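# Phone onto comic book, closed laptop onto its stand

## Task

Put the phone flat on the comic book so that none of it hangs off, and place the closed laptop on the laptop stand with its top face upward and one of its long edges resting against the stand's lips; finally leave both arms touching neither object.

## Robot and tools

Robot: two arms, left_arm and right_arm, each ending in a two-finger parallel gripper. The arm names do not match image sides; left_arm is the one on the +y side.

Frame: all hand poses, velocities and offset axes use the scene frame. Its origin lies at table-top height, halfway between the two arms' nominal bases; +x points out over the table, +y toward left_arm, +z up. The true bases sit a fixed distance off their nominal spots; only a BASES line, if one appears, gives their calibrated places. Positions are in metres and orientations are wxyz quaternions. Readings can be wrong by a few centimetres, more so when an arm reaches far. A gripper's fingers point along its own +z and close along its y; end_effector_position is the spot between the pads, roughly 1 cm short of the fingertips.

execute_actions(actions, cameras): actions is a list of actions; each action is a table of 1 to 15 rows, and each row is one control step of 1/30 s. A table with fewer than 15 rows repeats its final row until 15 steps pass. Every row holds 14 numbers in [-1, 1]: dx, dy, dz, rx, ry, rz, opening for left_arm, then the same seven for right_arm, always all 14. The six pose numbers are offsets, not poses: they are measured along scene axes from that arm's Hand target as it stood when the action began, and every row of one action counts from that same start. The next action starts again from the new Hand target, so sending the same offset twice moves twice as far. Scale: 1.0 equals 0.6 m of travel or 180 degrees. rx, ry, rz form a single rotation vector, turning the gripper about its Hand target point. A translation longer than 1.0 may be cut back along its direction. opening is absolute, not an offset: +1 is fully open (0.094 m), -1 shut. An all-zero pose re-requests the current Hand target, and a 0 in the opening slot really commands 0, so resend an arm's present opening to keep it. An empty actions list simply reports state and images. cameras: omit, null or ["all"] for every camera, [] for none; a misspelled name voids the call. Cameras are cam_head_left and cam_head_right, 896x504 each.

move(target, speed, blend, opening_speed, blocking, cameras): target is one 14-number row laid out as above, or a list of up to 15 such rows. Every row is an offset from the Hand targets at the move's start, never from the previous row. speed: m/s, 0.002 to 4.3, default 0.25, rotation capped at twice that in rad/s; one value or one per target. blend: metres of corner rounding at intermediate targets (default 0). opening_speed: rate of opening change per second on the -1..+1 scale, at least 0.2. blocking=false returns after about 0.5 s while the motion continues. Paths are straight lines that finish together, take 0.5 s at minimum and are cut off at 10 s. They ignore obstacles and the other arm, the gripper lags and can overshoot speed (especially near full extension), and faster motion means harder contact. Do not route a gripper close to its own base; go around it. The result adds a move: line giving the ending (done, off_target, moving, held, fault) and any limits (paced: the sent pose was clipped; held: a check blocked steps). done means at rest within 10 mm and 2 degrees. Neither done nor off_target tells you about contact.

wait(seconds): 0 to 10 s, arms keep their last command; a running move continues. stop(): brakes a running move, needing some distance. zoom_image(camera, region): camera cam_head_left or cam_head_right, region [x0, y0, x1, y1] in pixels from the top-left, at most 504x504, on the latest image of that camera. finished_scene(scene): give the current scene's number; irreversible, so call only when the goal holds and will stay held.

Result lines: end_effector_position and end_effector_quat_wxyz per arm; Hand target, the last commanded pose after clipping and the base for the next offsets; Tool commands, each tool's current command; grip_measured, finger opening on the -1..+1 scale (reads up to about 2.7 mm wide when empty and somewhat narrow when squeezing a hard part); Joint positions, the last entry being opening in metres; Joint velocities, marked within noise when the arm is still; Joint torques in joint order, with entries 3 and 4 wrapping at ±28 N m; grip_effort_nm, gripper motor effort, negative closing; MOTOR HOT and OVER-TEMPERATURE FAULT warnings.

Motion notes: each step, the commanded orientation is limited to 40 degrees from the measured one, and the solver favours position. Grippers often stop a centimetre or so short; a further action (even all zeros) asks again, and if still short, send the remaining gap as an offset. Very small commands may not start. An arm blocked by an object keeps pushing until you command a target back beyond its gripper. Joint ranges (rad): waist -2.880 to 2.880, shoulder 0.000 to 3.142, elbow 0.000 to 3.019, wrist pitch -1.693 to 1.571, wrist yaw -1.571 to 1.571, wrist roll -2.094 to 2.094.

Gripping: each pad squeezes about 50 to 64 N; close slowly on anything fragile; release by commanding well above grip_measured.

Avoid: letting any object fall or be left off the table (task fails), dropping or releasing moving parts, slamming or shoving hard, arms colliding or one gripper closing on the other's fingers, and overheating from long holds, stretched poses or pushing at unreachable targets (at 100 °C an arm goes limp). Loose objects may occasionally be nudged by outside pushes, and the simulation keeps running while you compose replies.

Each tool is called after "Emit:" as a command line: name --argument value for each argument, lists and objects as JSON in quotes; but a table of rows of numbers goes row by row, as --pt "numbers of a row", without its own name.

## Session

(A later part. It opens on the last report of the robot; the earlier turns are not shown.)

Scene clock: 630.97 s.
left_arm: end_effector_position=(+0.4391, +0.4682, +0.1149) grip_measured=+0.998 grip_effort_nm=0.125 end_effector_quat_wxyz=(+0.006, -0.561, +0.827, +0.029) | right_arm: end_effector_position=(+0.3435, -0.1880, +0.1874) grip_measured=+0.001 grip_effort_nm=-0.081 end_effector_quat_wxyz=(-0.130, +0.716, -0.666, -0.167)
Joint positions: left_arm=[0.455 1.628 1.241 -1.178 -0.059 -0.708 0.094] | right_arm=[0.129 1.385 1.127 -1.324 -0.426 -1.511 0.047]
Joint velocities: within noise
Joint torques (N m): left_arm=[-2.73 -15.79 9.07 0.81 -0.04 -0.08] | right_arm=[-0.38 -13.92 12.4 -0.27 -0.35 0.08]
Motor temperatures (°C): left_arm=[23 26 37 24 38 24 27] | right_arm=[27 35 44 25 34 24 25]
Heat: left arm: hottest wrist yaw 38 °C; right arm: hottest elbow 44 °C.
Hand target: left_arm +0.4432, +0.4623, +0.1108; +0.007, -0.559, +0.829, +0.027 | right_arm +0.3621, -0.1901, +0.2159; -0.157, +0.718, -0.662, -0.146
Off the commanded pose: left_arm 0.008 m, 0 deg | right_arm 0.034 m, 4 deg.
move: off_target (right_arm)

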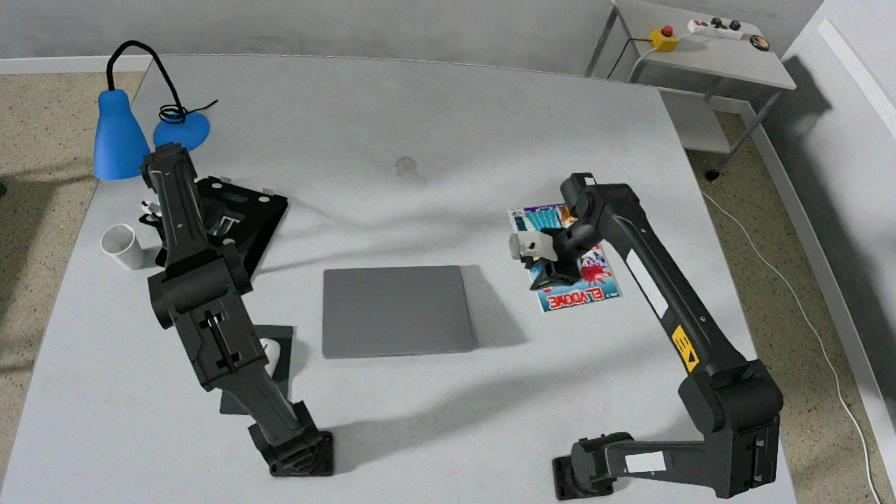

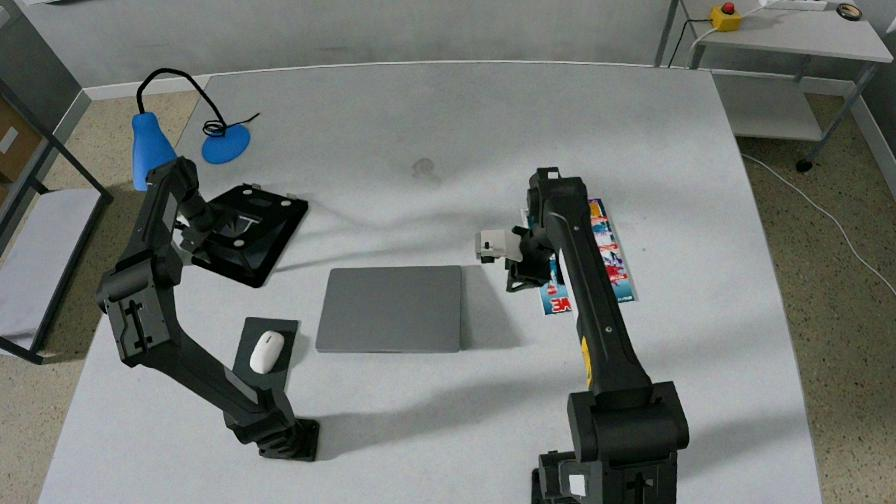

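Emit:
move --target '[0,0,0,0,0,0,-1,0,0,0,0,0,0,0]' --opening_speed 0.7 --cameras '["cam_head_right"]'

Emit:
zoom_image --camera "cam_head_right" --region '[140, 160, 300, 300]'

Scene clock: 636.70 s.
left_arm: end_effector_position=(+0.4427, +0.4666, +0.1149) grip_measured=-0.363 grip_effort_nm=-1.013 end_effector_quat_wxyz=(+0.011, -0.573, +0.819, +0.025) | right_arm: end_effector_position=(+0.3435, -0.1880, +0.1874) grip_measured=+0.001 grip_effort_nm=-0.081 end_effector_quat_wxyz=(-0.130, +0.716, -0.666, -0.167)
Joint positions: left_arm=[0.45 1.628 1.241 -1.169 -0.053 -0.741 0.03] | right_arm=[0.129 1.385 1.127 -1.324 -0.426 -1.511 0.047]
Joint velocities: within noise
Joint torques (N m): left_arm=[-2.32 -14.86 9.13 0.65 -0.23 0.24] | right_arm=[-0.38 -13.98 12.36 -0.27 -0.35 0.08]
Motor temperatures (°C): left_arm=[23 26 37 24 37 24 27] | right_arm=[27 35 45 25 34 24 25]
Heat: left arm: hottest elbow 37 °C; right arm: hottest elbow 45 °C.
Hand target: left_arm +0.4432, +0.4622, +0.1108; +0.007, -0.558, +0.829, +0.027 | right_arm +0.3621, -0.1901, +0.2159; -0.157, +0.718, -0.662, -0.146
Off the commanded pose: left_arm 0.006 m, 2 deg | right_arm 0.034 m, 4 deg.
move: off_target (right_arm)
Images, in order (width x height): cam_head_right 896x504.

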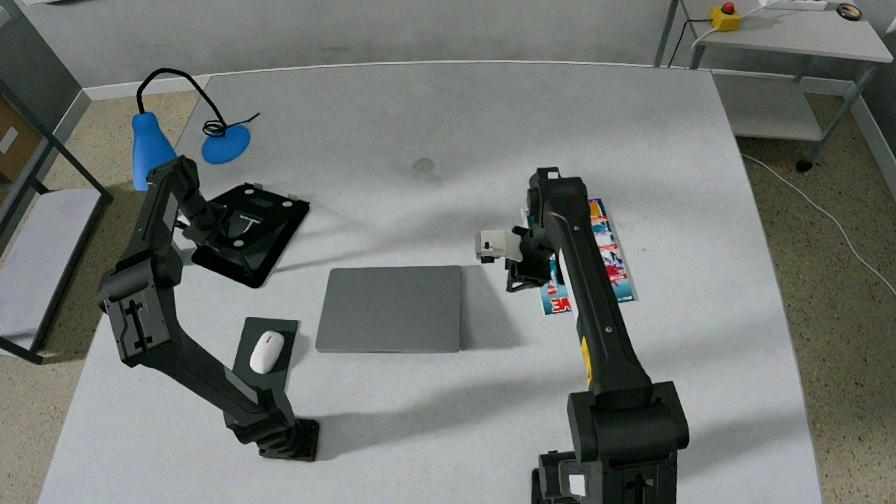

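Scaled by 3.150.

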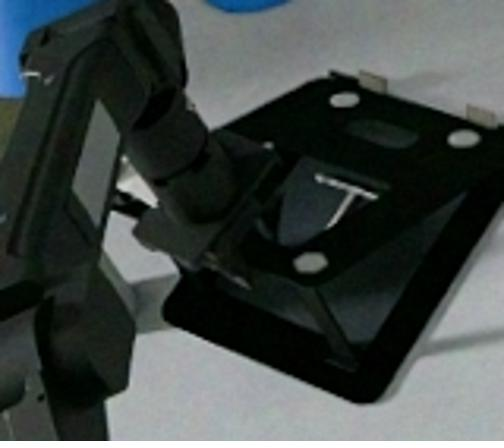

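Emit:
move --pt "0.145 -0.037 0.02 0 0 0.03 -1 0 0 0 0 0 0 0" --pt "0.135 -0.4 0.02 0 0 0.08 -1 0 0 0 0 0 0 0" --pt "0.12 -0.67 0.02 0 0 0.122 -1 0 0 0 0 0 0 0" --speed 0.15 --blend 0.03

Emit:
zoom_image --camera "cam_head_left" --region '[250, 130, 520, 380]'

Emit:
zoom_image --camera "cam_head_right" --region '[250, 130, 520, 380]'

Scene clock: 646.43 s.
left_arm: end_effector_position=(+0.5085, +0.0785, +0.1172) grip_measured=-0.366 grip_effort_nm=-1.013 end_effector_quat_wxyz=(-0.006, +0.726, -0.687, -0.026) | right_arm: end_effector_position=(+0.3435, -0.1880, +0.1874) grip_measured=+0.001 grip_effort_nm=-0.076 end_effector_quat_wxyz=(-0.130, +0.716, -0.666, -0.167)
Joint positions: left_arm=[-0.37 1.749 1.406 -1.27 -0.032 -1.967 0.03] | right_arm=[0.129 1.385 1.127 -1.324 -0.426 -1.511 0.047]
Joint velocities: within noise
Joint torques (N m): left_arm=[-3.78 -15.5 15.02 -1.06 0.12 0.32] | right_arm=[-0.26 -13.92 12.38 -0.27 -0.35 0.08]
Motor temperatures (°C): left_arm=[23 27 37 24 37 24 28] | right_arm=[27 35 46 25 34 24 25]
Heat: left arm: hottest elbow 37 °C; right arm: hottest elbow 46 °C.
Hand target: left_arm +0.5153, +0.0603, +0.1227; -0.002, +0.706, -0.707, -0.028 | right_arm +0.3621, -0.1901, +0.2159; -0.157, +0.718, -0.662, -0.146
Off the commanded pose: left_arm 0.020 m, 3 deg | right_arm 0.034 m, 4 deg.
move: off_target (left_arm, right_arm)

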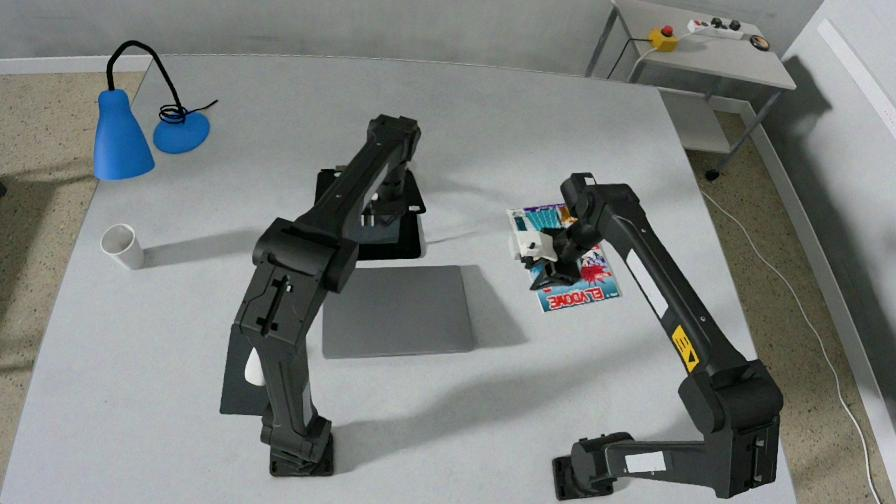

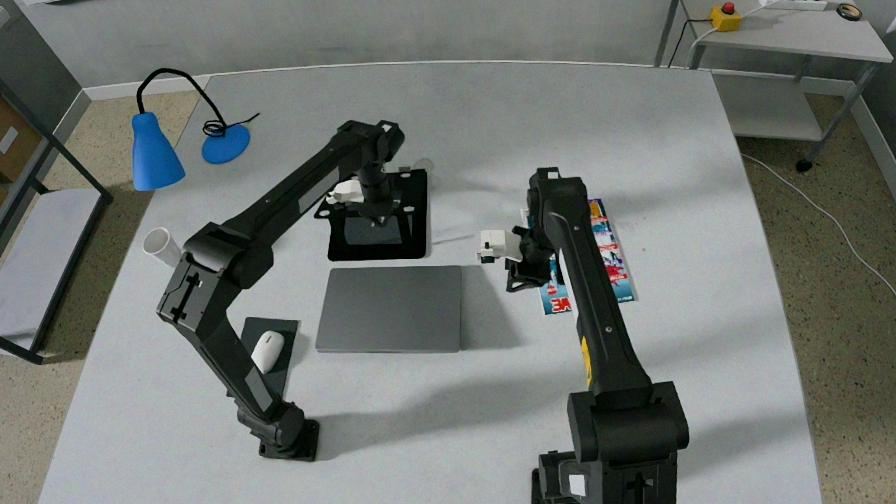

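Scaled by 1.867.

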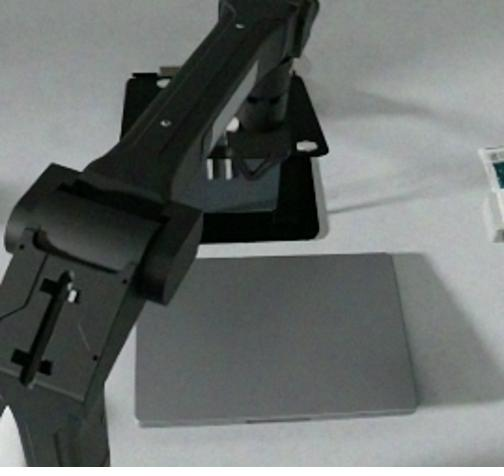

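Scaled by 1.867.

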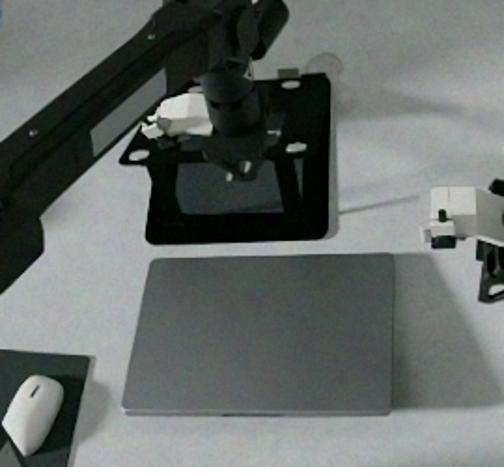

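Emit:
move --pt "0 0 0 0 0 0 0.8 0 0 0 0 0 0 1" --pt "0 0 0.27 0 0 0 0.8 0 0 0 0 0 0 1" --pt "-0.2 0.5 0.27 0 0 0 0.8 0 0 0 0 0 0 1" --speed '[0.1,0.15,0.4]' --opening_speed 1.0

Emit:
zoom_image --camera "cam_head_left" --region '[290, 140, 510, 370]'

Emit:
zoom_image --camera "cam_head_right" --region '[290, 140, 510, 370]'

Scene clock: 656.33 s.
left_arm: end_effector_position=(+0.3974, +0.3574, +0.2828) grip_measured=+0.798 grip_effort_nm=0.129 end_effector_quat_wxyz=(+0.005, +0.706, -0.708, -0.034) | right_arm: end_effector_position=(+0.3435, -0.1880, +0.1874) grip_measured=+0.999 grip_effort_nm=0.061 end_effector_quat_wxyz=(-0.130, +0.716, -0.666, -0.167)
Joint positions: left_arm=[0.251 1.369 1.403 -1.646 -0.055 -1.289 0.084] | right_arm=[0.129 1.385 1.127 -1.324 -0.426 -1.511 0.094]
Joint velocities: within noise
Joint torques (N m): left_arm=[-0.79 -12.98 9.55 0.53 0.05 0.14] | right_arm=[-0.38 -13.98 12.37 -0.25 -0.35 0.08]
Motor temperatures (°C): left_arm=[23 27 37 24 36 24 28] | right_arm=[27 35 47 25 33 24 25]
Heat: left arm: hottest elbow 37 °C; right arm: hottest elbow 47 °C.
Hand target: left_arm +0.3953, +0.3602, +0.2848; -0.002, +0.706, -0.708, -0.028 | right_arm +0.3621, -0.1901, +0.2159; -0.157, +0.718, -0.662, -0.146
Off the commanded pose: left_arm 0.004 m, 1 deg | right_arm 0.034 m, 4 deg.
move: off_target (right_arm)

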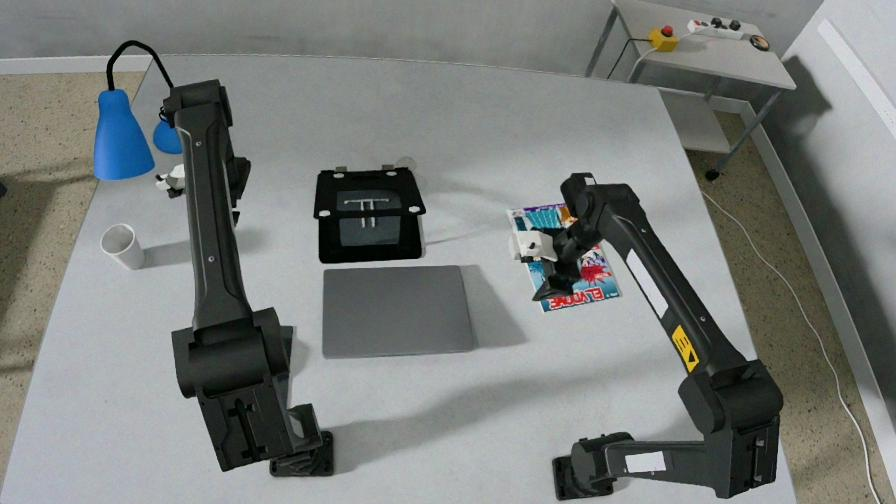

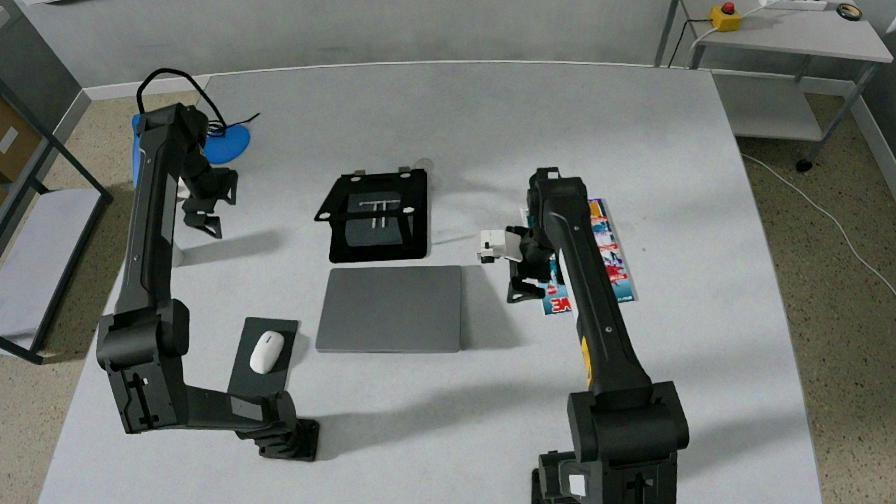

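Scaled by 2.191.

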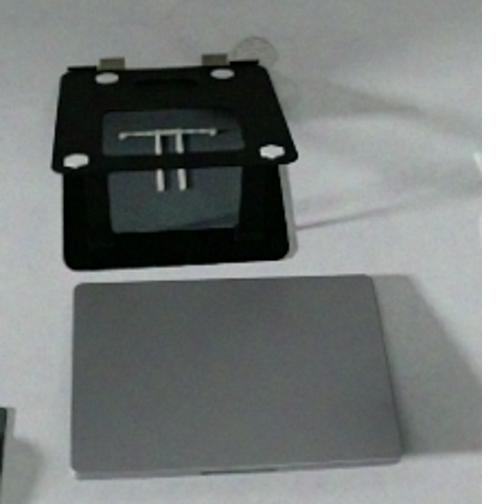

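Scaled by 2.191.

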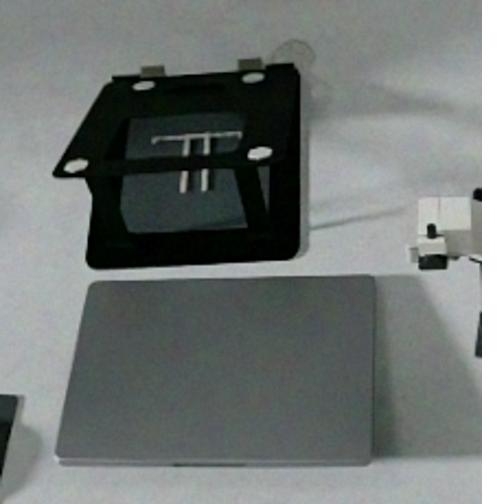

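Emit:
move --pt "0 0 0 0 0 -0.972 1 0 -0.05 0 0 0 0 1" --pt "-0.112 -0.1 -0.241 0.018 -0.412 -0.882 1 0.0065 0.0 -0.16 0.138 0.012 0 1" --pt "-0.112 -0.1 -0.455 0.018 -0.412 -0.882 1 0.0065 0.0 -0.35 0.138 0.012 0 1" --speed '[0.6,0.3,0.15]'

Emit:
zoom_image --camera "cam_head_left" --region '[270, 140, 530, 380]'

Emit:
zoom_image --camera "cam_head_right" --region '[270, 140, 530, 380]'

Scene clock: 684.77 s.
left_arm: end_effector_position=(+0.3310, +0.2969, +0.0152) grip_measured=+0.998 grip_effort_nm=0.110 end_effector_quat_wxyz=(+0.307, +0.572, +0.716, -0.258) | right_arm: end_effector_position=(+0.3682, -0.1857, +0.0149) grip_measured=+0.999 grip_effort_nm=0.066 end_effector_quat_wxyz=(-0.297, +0.670, -0.613, -0.294)
Joint positions: left_arm=[0.546 1.654 0.743 -1.039 0.752 2.073 0.094] | right_arm=[-0.021 1.756 0.895 -0.775 -0.861 -1.705 0.094]
Joint velocities: within noise
Joint torques (N m): left_arm=[-0.32 -11.28 5.08 -0.17 0.6 0.06] | right_arm=[-0.38 -13.98 4.53 0.35 -0.55 0.11]
Motor temperatures (°C): left_arm=[23 27 37 24 35 24 27] | right_arm=[27 35 48 25 32 24 25]
Heat: left arm: hottest elbow 37 °C; right arm: hottest elbow 48 °C.
Hand target: left_arm +0.3282, +0.3003, +0.0117; +0.338, +0.599, +0.667, -0.286 | right_arm +0.3659, -0.1903, +0.0058; -0.295, +0.665, -0.618, -0.298
Off the commanded pose: left_arm 0.006 m, 8 deg | right_arm 0.010 m, 1 deg.
joint sent to its limit (left arm) — joint 6 (wrist roll), upper limit. The joint targets are off in orientation, not in position.
move: off_target (left_arm)

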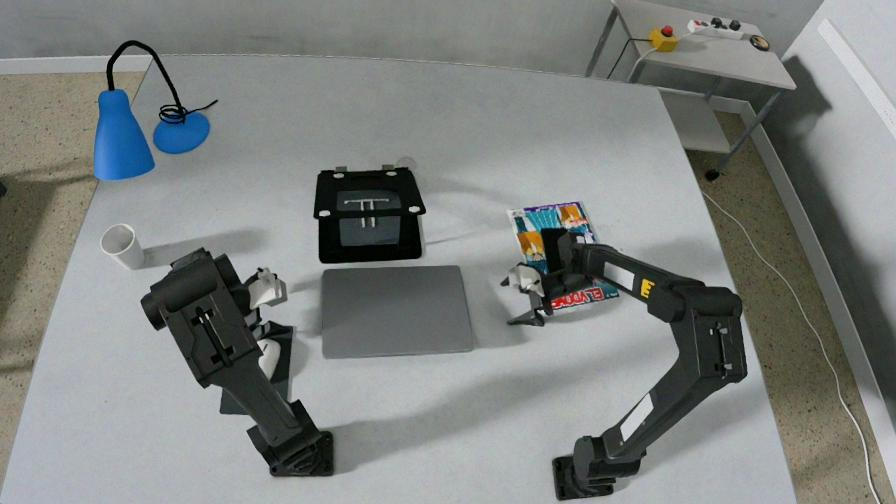

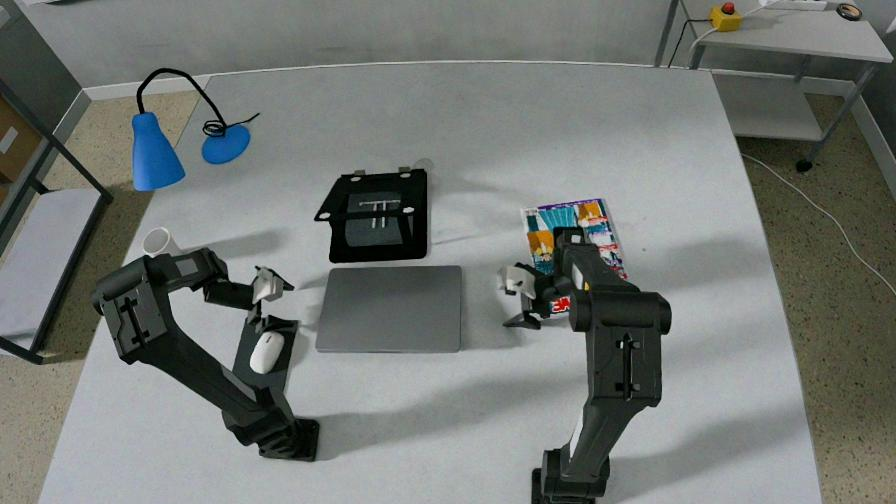

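Scaled by 1.938.

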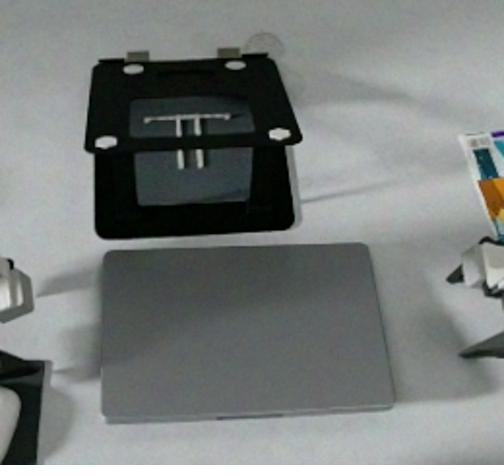

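Scaled by 1.938.

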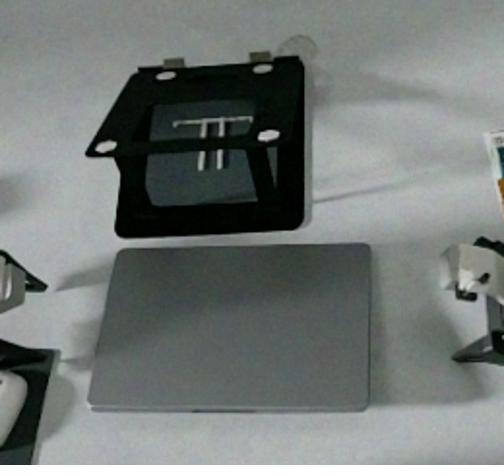

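Emit:
move --pt "0.01 -0.317 0 0 0 0 1 -0.012 0.35 0 0 0 0 1" --pt "0.01 -0.317 0.17 0 0 0 1 -0.012 0.35 0.17 0 0 0 1" --speed '[0.1,0.06]'

Scene clock: 692.80 s.
left_arm: end_effector_position=(+0.3372, +0.1396, +0.1139) grip_measured=+0.999 grip_effort_nm=0.085 end_effector_quat_wxyz=(+0.354, +0.579, +0.683, -0.269) | right_arm: end_effector_position=(+0.3355, -0.0608, +0.0271) grip_measured=+0.999 grip_effort_nm=0.022 end_effector_quat_wxyz=(-0.217, +0.643, -0.680, -0.278)
Joint positions: left_arm=[0.083 1.219 0.611 -0.825 0.914 1.45 0.094] | right_arm=[0.343 1.645 0.843 -0.553 -0.693 -1.09 0.094]
Joint velocities: within noise
Joint torques (N m): left_arm=[-9.29 -7 9.74 0.84 0.31 -0.38] | right_arm=[8.12 -21.25 13.04 1.4 -3.61 0.76]
Motor temperatures (°C): left_arm=[23 27 36 24 40 24 27] | right_arm=[27 35 46 25 36 24 25]
Heat: left arm: hottest wrist yaw 40 °C; right arm: hottest elbow 46 °C.
Hand target: left_arm +0.3343, +0.1101, +0.1139; +0.338, +0.599, +0.667, -0.286 | right_arm +0.3587, +0.0197, +0.1078; -0.295, +0.665, -0.618, -0.298
Off the commanded pose: left_arm 0.030 m, 4 deg | right_arm 0.116 m, 12 deg.
move: off_target (left_arm, right_arm)

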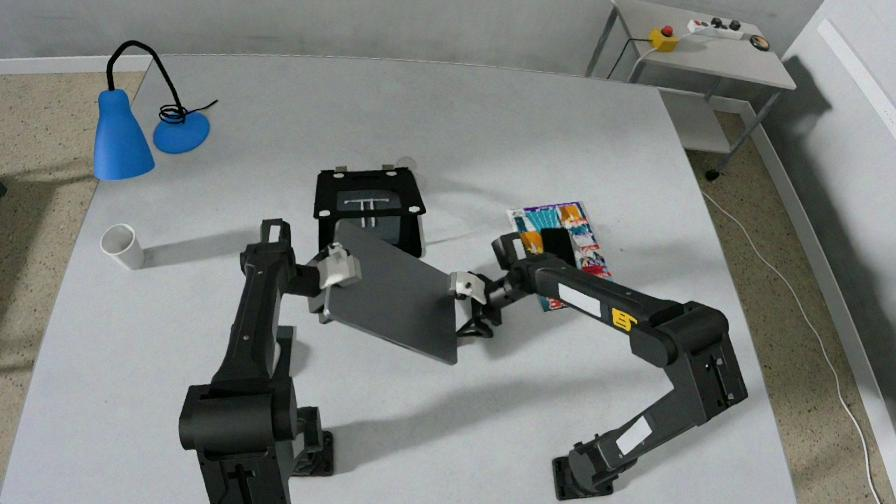

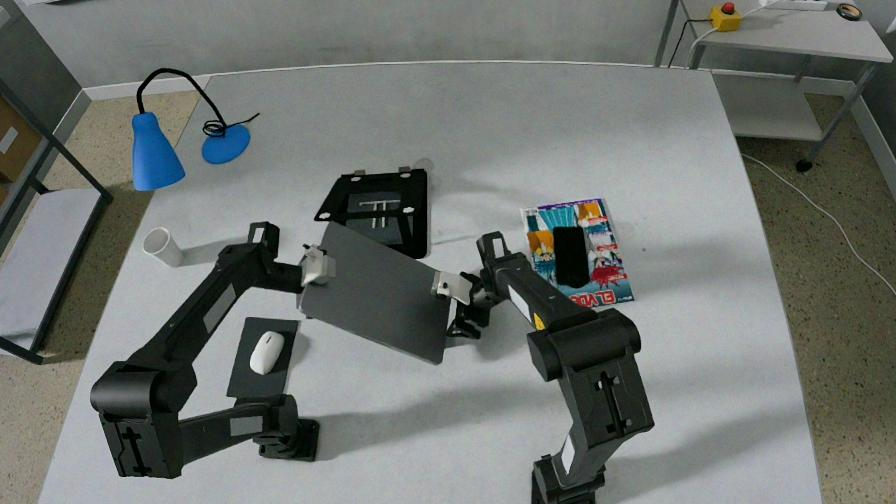

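Emit:
zoom_image --camera "cam_head_left" --region '[290, 200, 390, 340]'

Emit:
zoom_image --camera "cam_head_right" --region '[270, 200, 500, 370]'

Scaled by 3.600.

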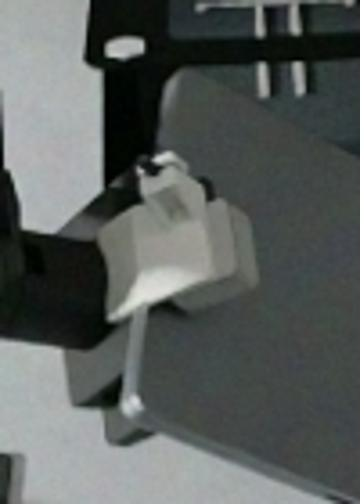

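Scaled by 2.191.

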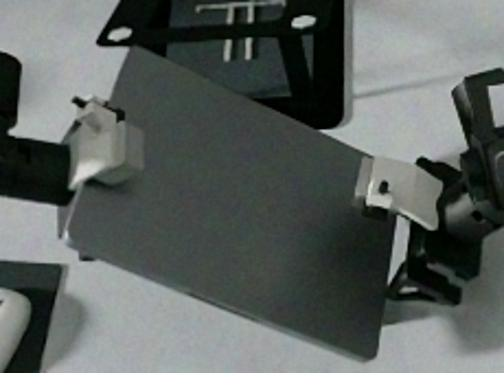

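Emit:
move --target '[0,0.02,-0.14,0,0,0,1,0,-0.17,-0.15,0,0,0,1]' --speed 0.08

Emit:
zoom_image --camera "cam_head_left" --region '[270, 200, 530, 380]'

Emit:
zoom_image --camera "cam_head_right" --region '[270, 200, 530, 380]'

Scene clock: 708.33 s.
left_arm: end_effector_position=(+0.3459, +0.1386, +0.0436) grip_measured=+0.999 grip_effort_nm=0.090 end_effector_quat_wxyz=(+0.363, +0.591, +0.667, -0.270) | right_arm: end_effector_position=(+0.3592, -0.0986, +0.0187) grip_measured=+0.999 grip_effort_nm=0.012 end_effector_quat_wxyz=(-0.282, +0.649, -0.645, -0.290)
Joint positions: left_arm=[0.083 1.436 0.548 -0.554 0.933 1.497 0.094] | right_arm=[0.207 1.695 0.829 -0.494 -0.811 -1.273 0.094]
Joint velocities: within noise
Joint torques (N m): left_arm=[-5.01 -7.65 5.55 0.91 -0.26 -0.2] | right_arm=[2.43 -13.33 6.15 1.44 -1.53 -0.09]
Motor temperatures (°C): left_arm=[23 27 36 24 37 24 27] | right_arm=[27 35 45 25 49 24 25]
Heat: left arm: hottest wrist yaw 37 °C; right arm: hottest wrist yaw 49 °C.
Hand target: left_arm +0.3342, +0.1221, +0.0298; +0.338, +0.599, +0.667, -0.286 | right_arm +0.3587, -0.0822, +0.0179; -0.295, +0.665, -0.618, -0.298
Off the commanded pose: left_arm 0.024 m, 3 deg | right_arm 0.016 m, 4 deg.
move: off_target (left_arm, right_arm)

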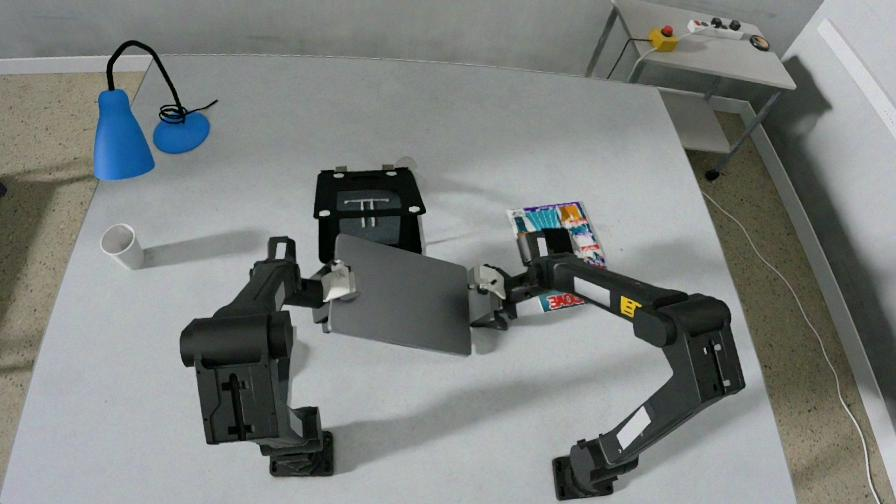

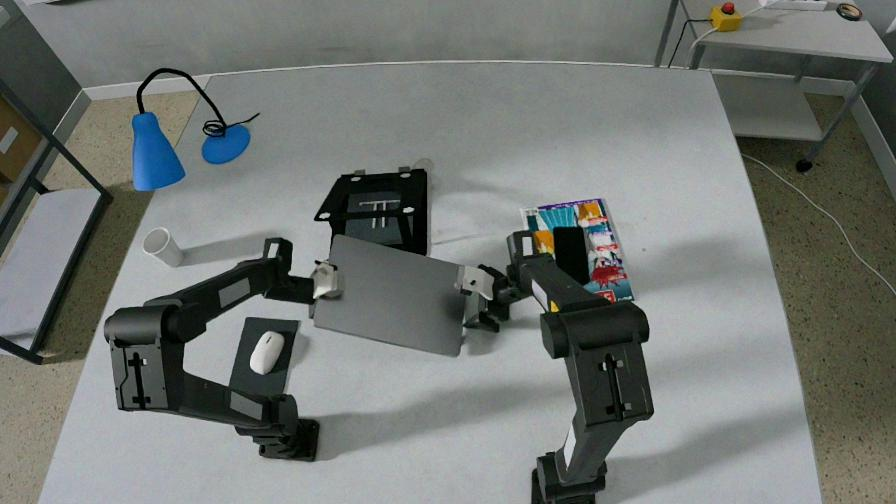

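Scaled by 1.938.

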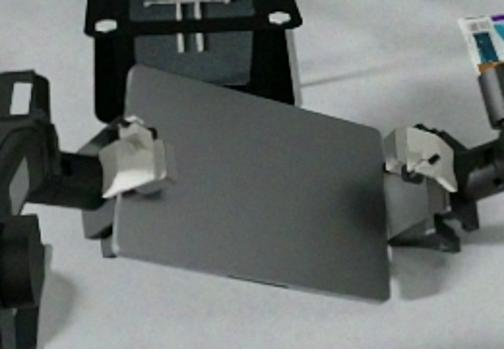

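Scaled by 1.938.

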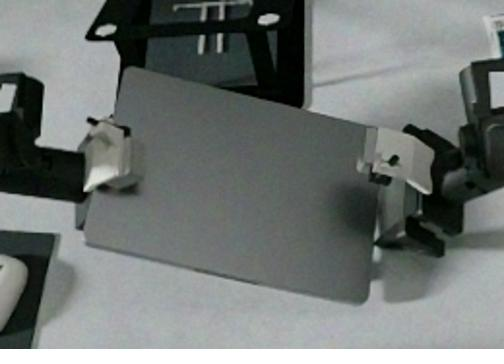

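Emit:
move --pt "0 0 0 0 0 0 1 0 -0.08 -0.02 0.067 0 -0.055 1" --pt "0 -0.1 0 0 0 0 1 0 0.155 -0.02 0.067 0 -0.055 1" --pt "0 -0.1 0 0 0 0 1 0 0.155 0.15 0.067 0 -0.055 1" --speed '[0.15,0.08,0.06]'

Emit:
zoom_image --camera "cam_head_left" --region '[270, 200, 530, 380]'

Emit:
zoom_image --camera "cam_head_right" --region '[270, 200, 530, 380]'

Scene clock: 721.20 s.
left_arm: end_effector_position=(+0.3743, +0.1251, +0.0651) grip_measured=+0.999 grip_effort_nm=0.081 end_effector_quat_wxyz=(+0.400, +0.584, +0.670, -0.223) | right_arm: end_effector_position=(+0.3669, -0.1105, +0.0212) grip_measured=+0.998 grip_effort_nm=0.100 end_effector_quat_wxyz=(+0.345, -0.545, +0.724, +0.246)
Joint positions: left_arm=[0.02 1.363 0.534 -0.35 0.892 1.292 0.094] | right_arm=[0.198 1.609 0.658 -0.09 -0.734 -0.879 0.094]
Joint velocities: within noise
Joint torques (N m): left_arm=[-14.33 -5.54 3.54 0.64 -0.44 -0.71] | right_arm=[14.1 -20.37 11.21 1.03 -5.43 1.39]
Motor temperatures (°C): left_arm=[23 26 35 24 36 24 27] | right_arm=[27 35 43 25 48 24 25]
Heat: left arm: hottest wrist yaw 36 °C; right arm: hottest wrist yaw 48 °C.
Hand target: left_arm +0.3341, +0.0621, +0.0298; +0.338, +0.599, +0.667, -0.286 | right_arm +0.3587, +0.0108, +0.1079; +0.388, -0.574, +0.638, +0.335
Off the commanded pose: left_arm 0.083 m, 10 deg | right_arm 0.149 m, 15 deg.
move: off_target (left_arm, right_arm)

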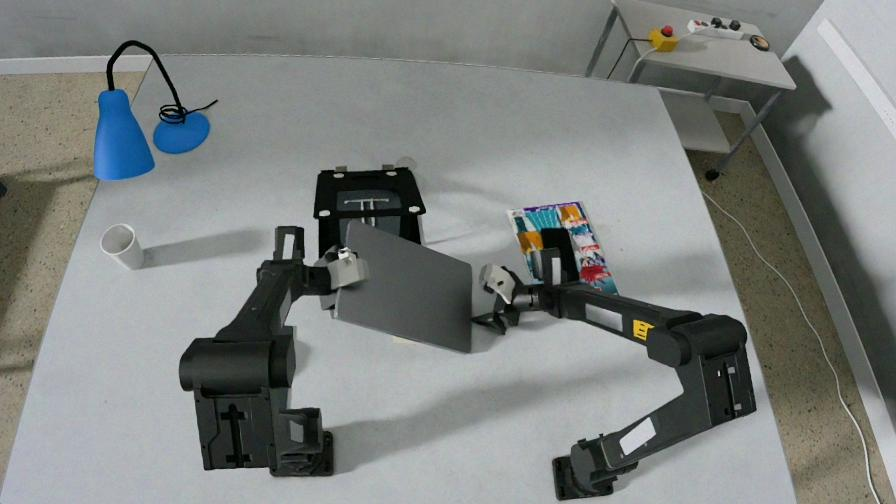

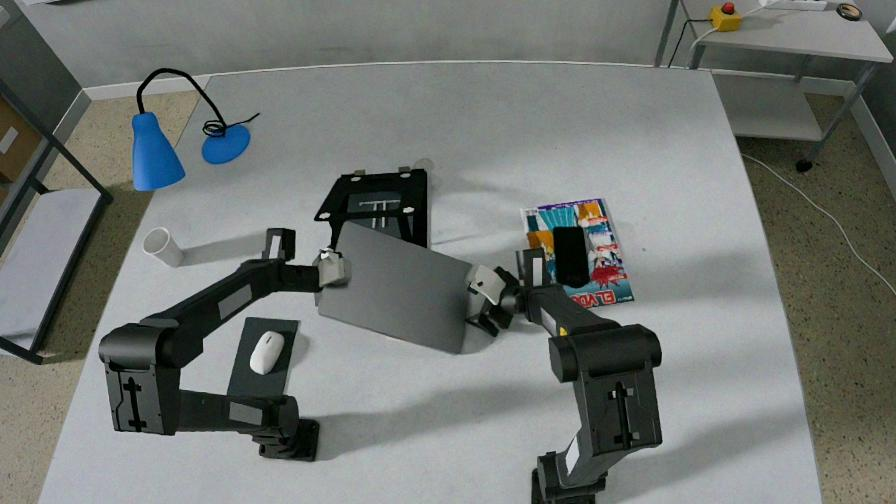

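Scaled by 1.938.

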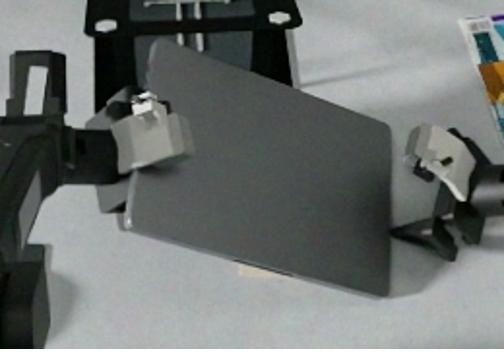

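Scaled by 1.938.

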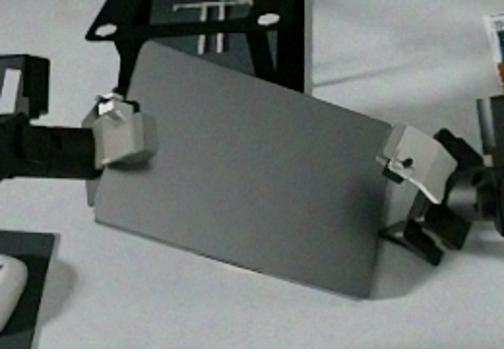

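Emit:
move --pt "0 0.08 0 0 0 0 1 -0.04 -0.268 -0.1 0 0 0 1" --pt "0 0.08 0 0 0 0 1 -0.04 -0.268 -0.172 0 0 0 1" --pt "0 0.03 0 0 0 0 1 -0.04 -0.06 -0.172 0 0 0 1" --speed '[0.15,0.12,0.08]'

Emit:
zoom_image --camera "cam_head_left" --region '[270, 200, 530, 380]'

Emit:
zoom_image --camera "cam_head_right" --region '[270, 200, 530, 380]'

Scene clock: 733.67 s.
left_arm: end_effector_position=(+0.3635, +0.1198, +0.0534) grip_measured=+0.999 grip_effort_nm=0.085 end_effector_quat_wxyz=(+0.389, +0.594, +0.662, -0.240) | right_arm: end_effector_position=(+0.3542, -0.1220, +0.0161) grip_measured=+0.999 grip_effort_nm=0.066 end_effector_quat_wxyz=(+0.412, -0.522, +0.690, +0.288)
Joint positions: left_arm=[0.011 1.396 0.527 -0.372 0.908 1.34 0.094] | right_arm=[0.13 1.662 0.556 0.186 -0.899 -0.837 0.094]
Joint velocities: within noise
Joint torques (N m): left_arm=[-10.4 -7.06 4.96 0.31 -0.4 -0.7] | right_arm=[14.92 -8.12 6.58 2.96 -0.64 0.64]
Motor temperatures (°C): left_arm=[23 26 34 24 35 24 27] | right_arm=[28 37 42 25 65 25 25]
Heat: left arm: hottest wrist yaw 35 °C; right arm: hottest wrist yaw 65 °C.
Hand target: left_arm +0.3342, +0.0801, +0.0298; +0.338, +0.599, +0.667, -0.286 | right_arm +0.3347, -0.0253, +0.0046; +0.388, -0.574, +0.639, +0.335
Off the commanded pose: left_arm 0.055 m, 8 deg | right_arm 0.099 m, 10 deg.
move: off_target (left_arm, right_arm)

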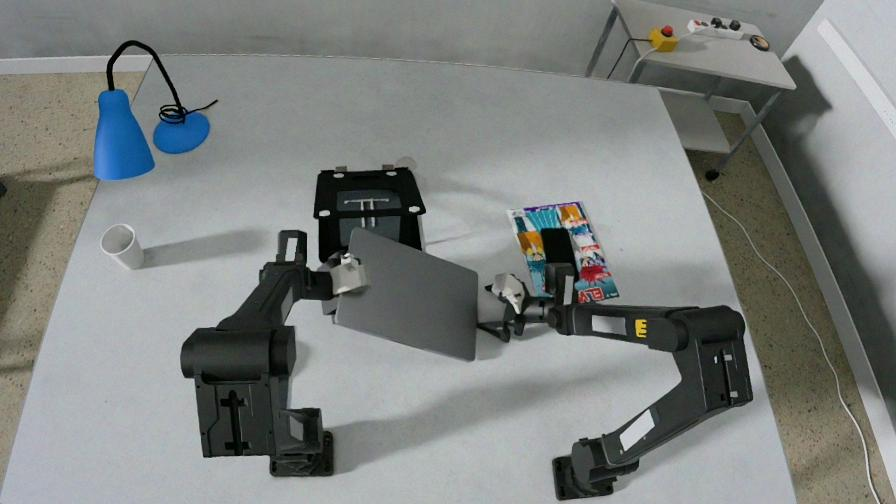

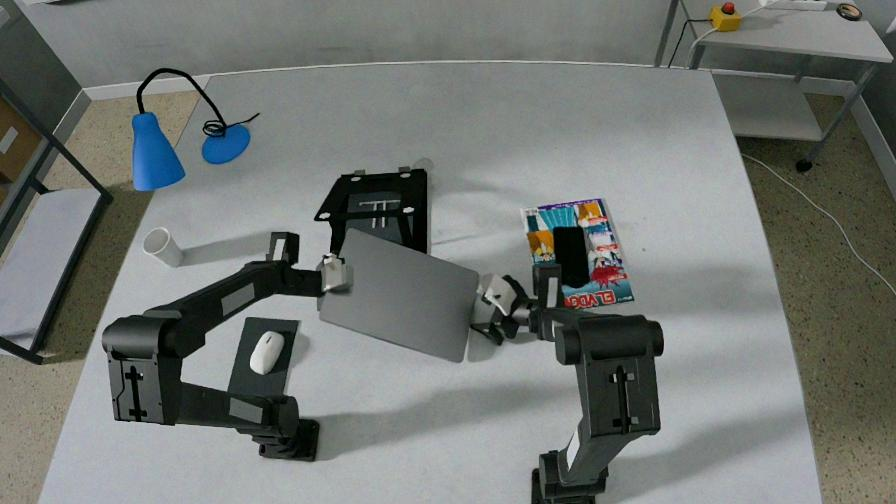

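Scaled by 1.938.

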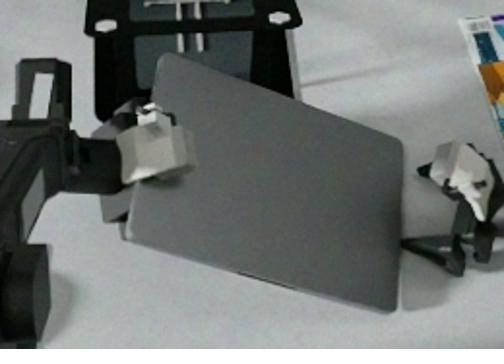

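Scaled by 1.938.

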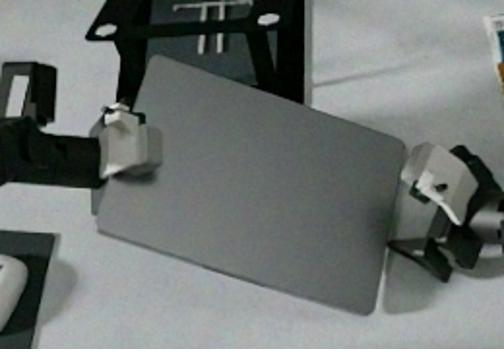

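Emit:
move --pt "0.03 0.02 0.06 -0.139 0 0 1 0 -0.03 0 0 0 0 1" --speed 0.15

Emit:
zoom_image --camera "cam_head_left" --region '[270, 200, 530, 380]'

Emit:
zoom_image --camera "cam_head_right" --region '[270, 200, 530, 380]'

Scene clock: 749.93 s.
left_arm: end_effector_position=(+0.3515, +0.1091, +0.0623) grip_measured=+0.999 grip_effort_nm=0.085 end_effector_quat_wxyz=(+0.481, +0.530, +0.582, -0.387) | right_arm: end_effector_position=(+0.3511, -0.1074, +0.0168) grip_measured=+0.999 grip_effort_nm=0.066 end_effector_quat_wxyz=(+0.415, -0.542, +0.672, +0.287)
Joint positions: left_arm=[0.079 1.584 0.529 -0.329 1.326 1.439 0.094] | right_arm=[0.167 1.667 0.561 0.202 -0.897 -0.857 0.094]
Joint velocities: within noise
Joint torques (N m): left_arm=[-5.19 -9.29 7.64 0.06 1.26 -0.87] | right_arm=[10.17 -8 6.99 1.47 -1.22 0.46]
Motor temperatures (°C): left_arm=[23 26 34 24 34 24 27] | right_arm=[29 36 41 25 48 25 25]
Heat: left arm: hottest elbow 34 °C; right arm: hottest wrist yaw 48 °C.
Hand target: left_arm +0.3522, +0.0921, +0.0658; +0.460, +0.512, +0.589, -0.424 | right_arm +0.3348, -0.0432, +0.0047; +0.388, -0.574, +0.638, +0.335
Off the commanded pose: left_arm 0.017 m, 5 deg | right_arm 0.067 m, 8 deg.
move: off_target (left_arm, right_arm)

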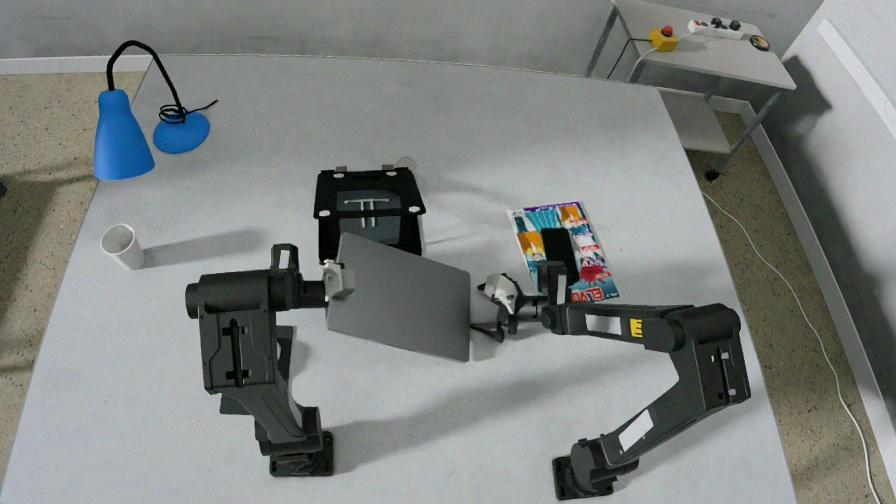

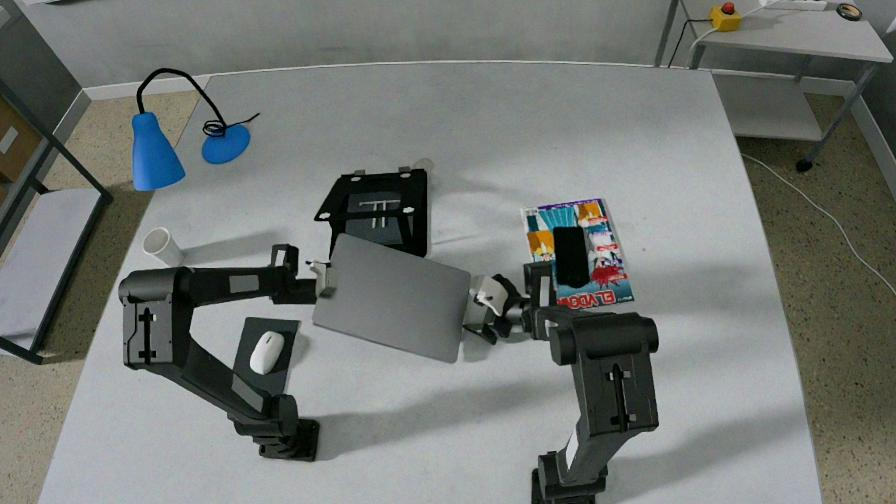

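Scaled by 1.938.

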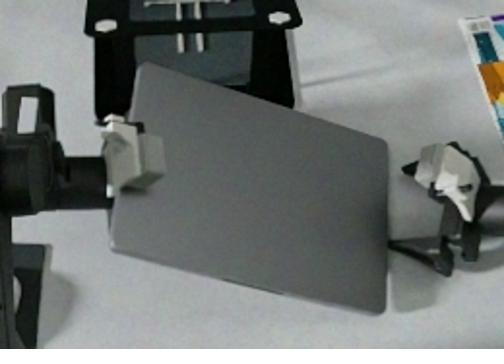

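Scaled by 1.938.

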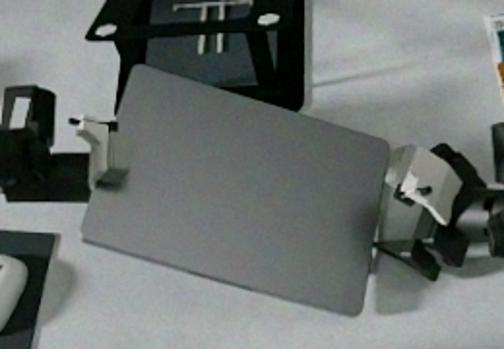

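Emit:
move --pt "0 0.0 -0.06 0.089 0 0 1 -0.05 -0.21 0.003 -0.067 0 -0.017 1" --pt "0 -0.07 -0.06 0.089 0 0 1 -0.05 0.07 0.003 -0.067 0 -0.017 1" --speed '[0.15,0.08]'

Emit:
zoom_image --camera "cam_head_left" --region '[270, 200, 530, 380]'

Emit:
zoom_image --camera "cam_head_right" --region '[270, 200, 530, 380]'

Scene clock: 769.47 s.
left_arm: end_effector_position=(+0.4073, +0.1072, +0.0608) grip_measured=+0.999 grip_effort_nm=0.081 end_effector_quat_wxyz=(+0.446, +0.557, +0.646, -0.271) | right_arm: end_effector_position=(+0.3174, -0.1045, +0.0195) grip_measured=+0.998 grip_effort_nm=0.081 end_effector_quat_wxyz=(+0.334, -0.571, +0.726, +0.190)
Joint positions: left_arm=[0.003 1.516 0.577 -0.135 1.027 1.17 0.094] | right_arm=[0.293 1.472 0.521 -0.051 -0.581 -0.86 0.094]
Joint velocities: within noise
Joint torques (N m): left_arm=[-11.69 -9.52 0.99 -0.29 0.23 -0.31] | right_arm=[14.62 -3.49 8.69 4.25 -1.94 1.31]
Motor temperatures (°C): left_arm=[23 26 33 24 35 25 27] | right_arm=[29 35 40 25 44 25 25]
Heat: left arm: hottest wrist yaw 35 °C; right arm: hottest wrist yaw 44 °C.
Hand target: left_arm +0.3522, +0.0501, +0.0298; +0.384, +0.571, +0.643, -0.337 | right_arm +0.3047, -0.0012, +0.0065; +0.334, -0.595, +0.685, +0.255
Off the commanded pose: left_arm 0.085 m, 11 deg | right_arm 0.105 m, 9 deg.
move: off_target (left_arm, right_arm)

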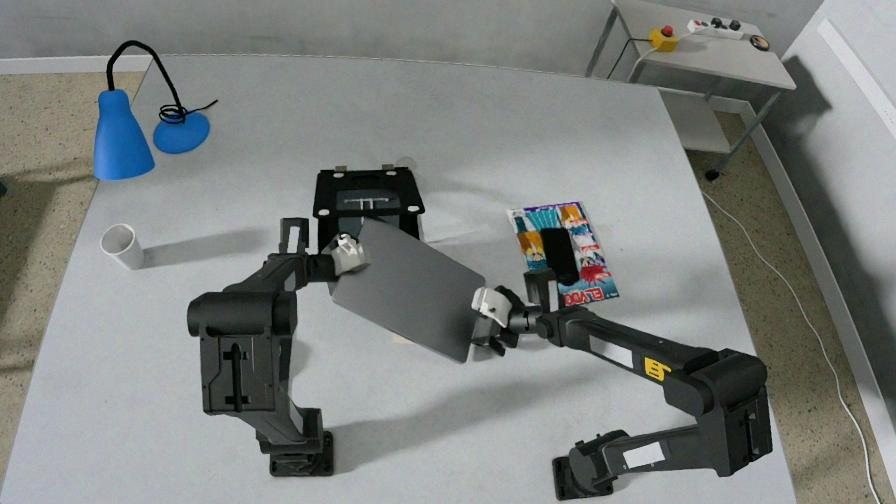

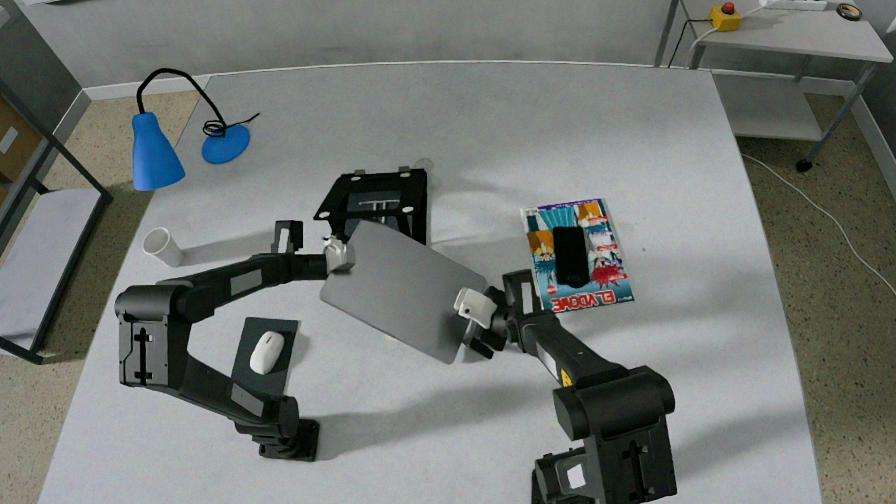

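Scaled by 1.938.

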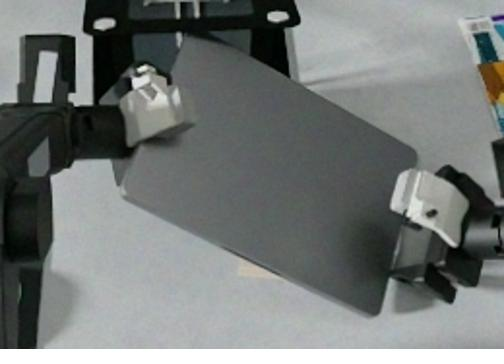

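Scaled by 1.938.

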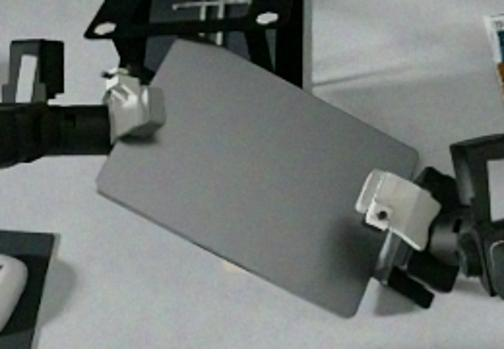

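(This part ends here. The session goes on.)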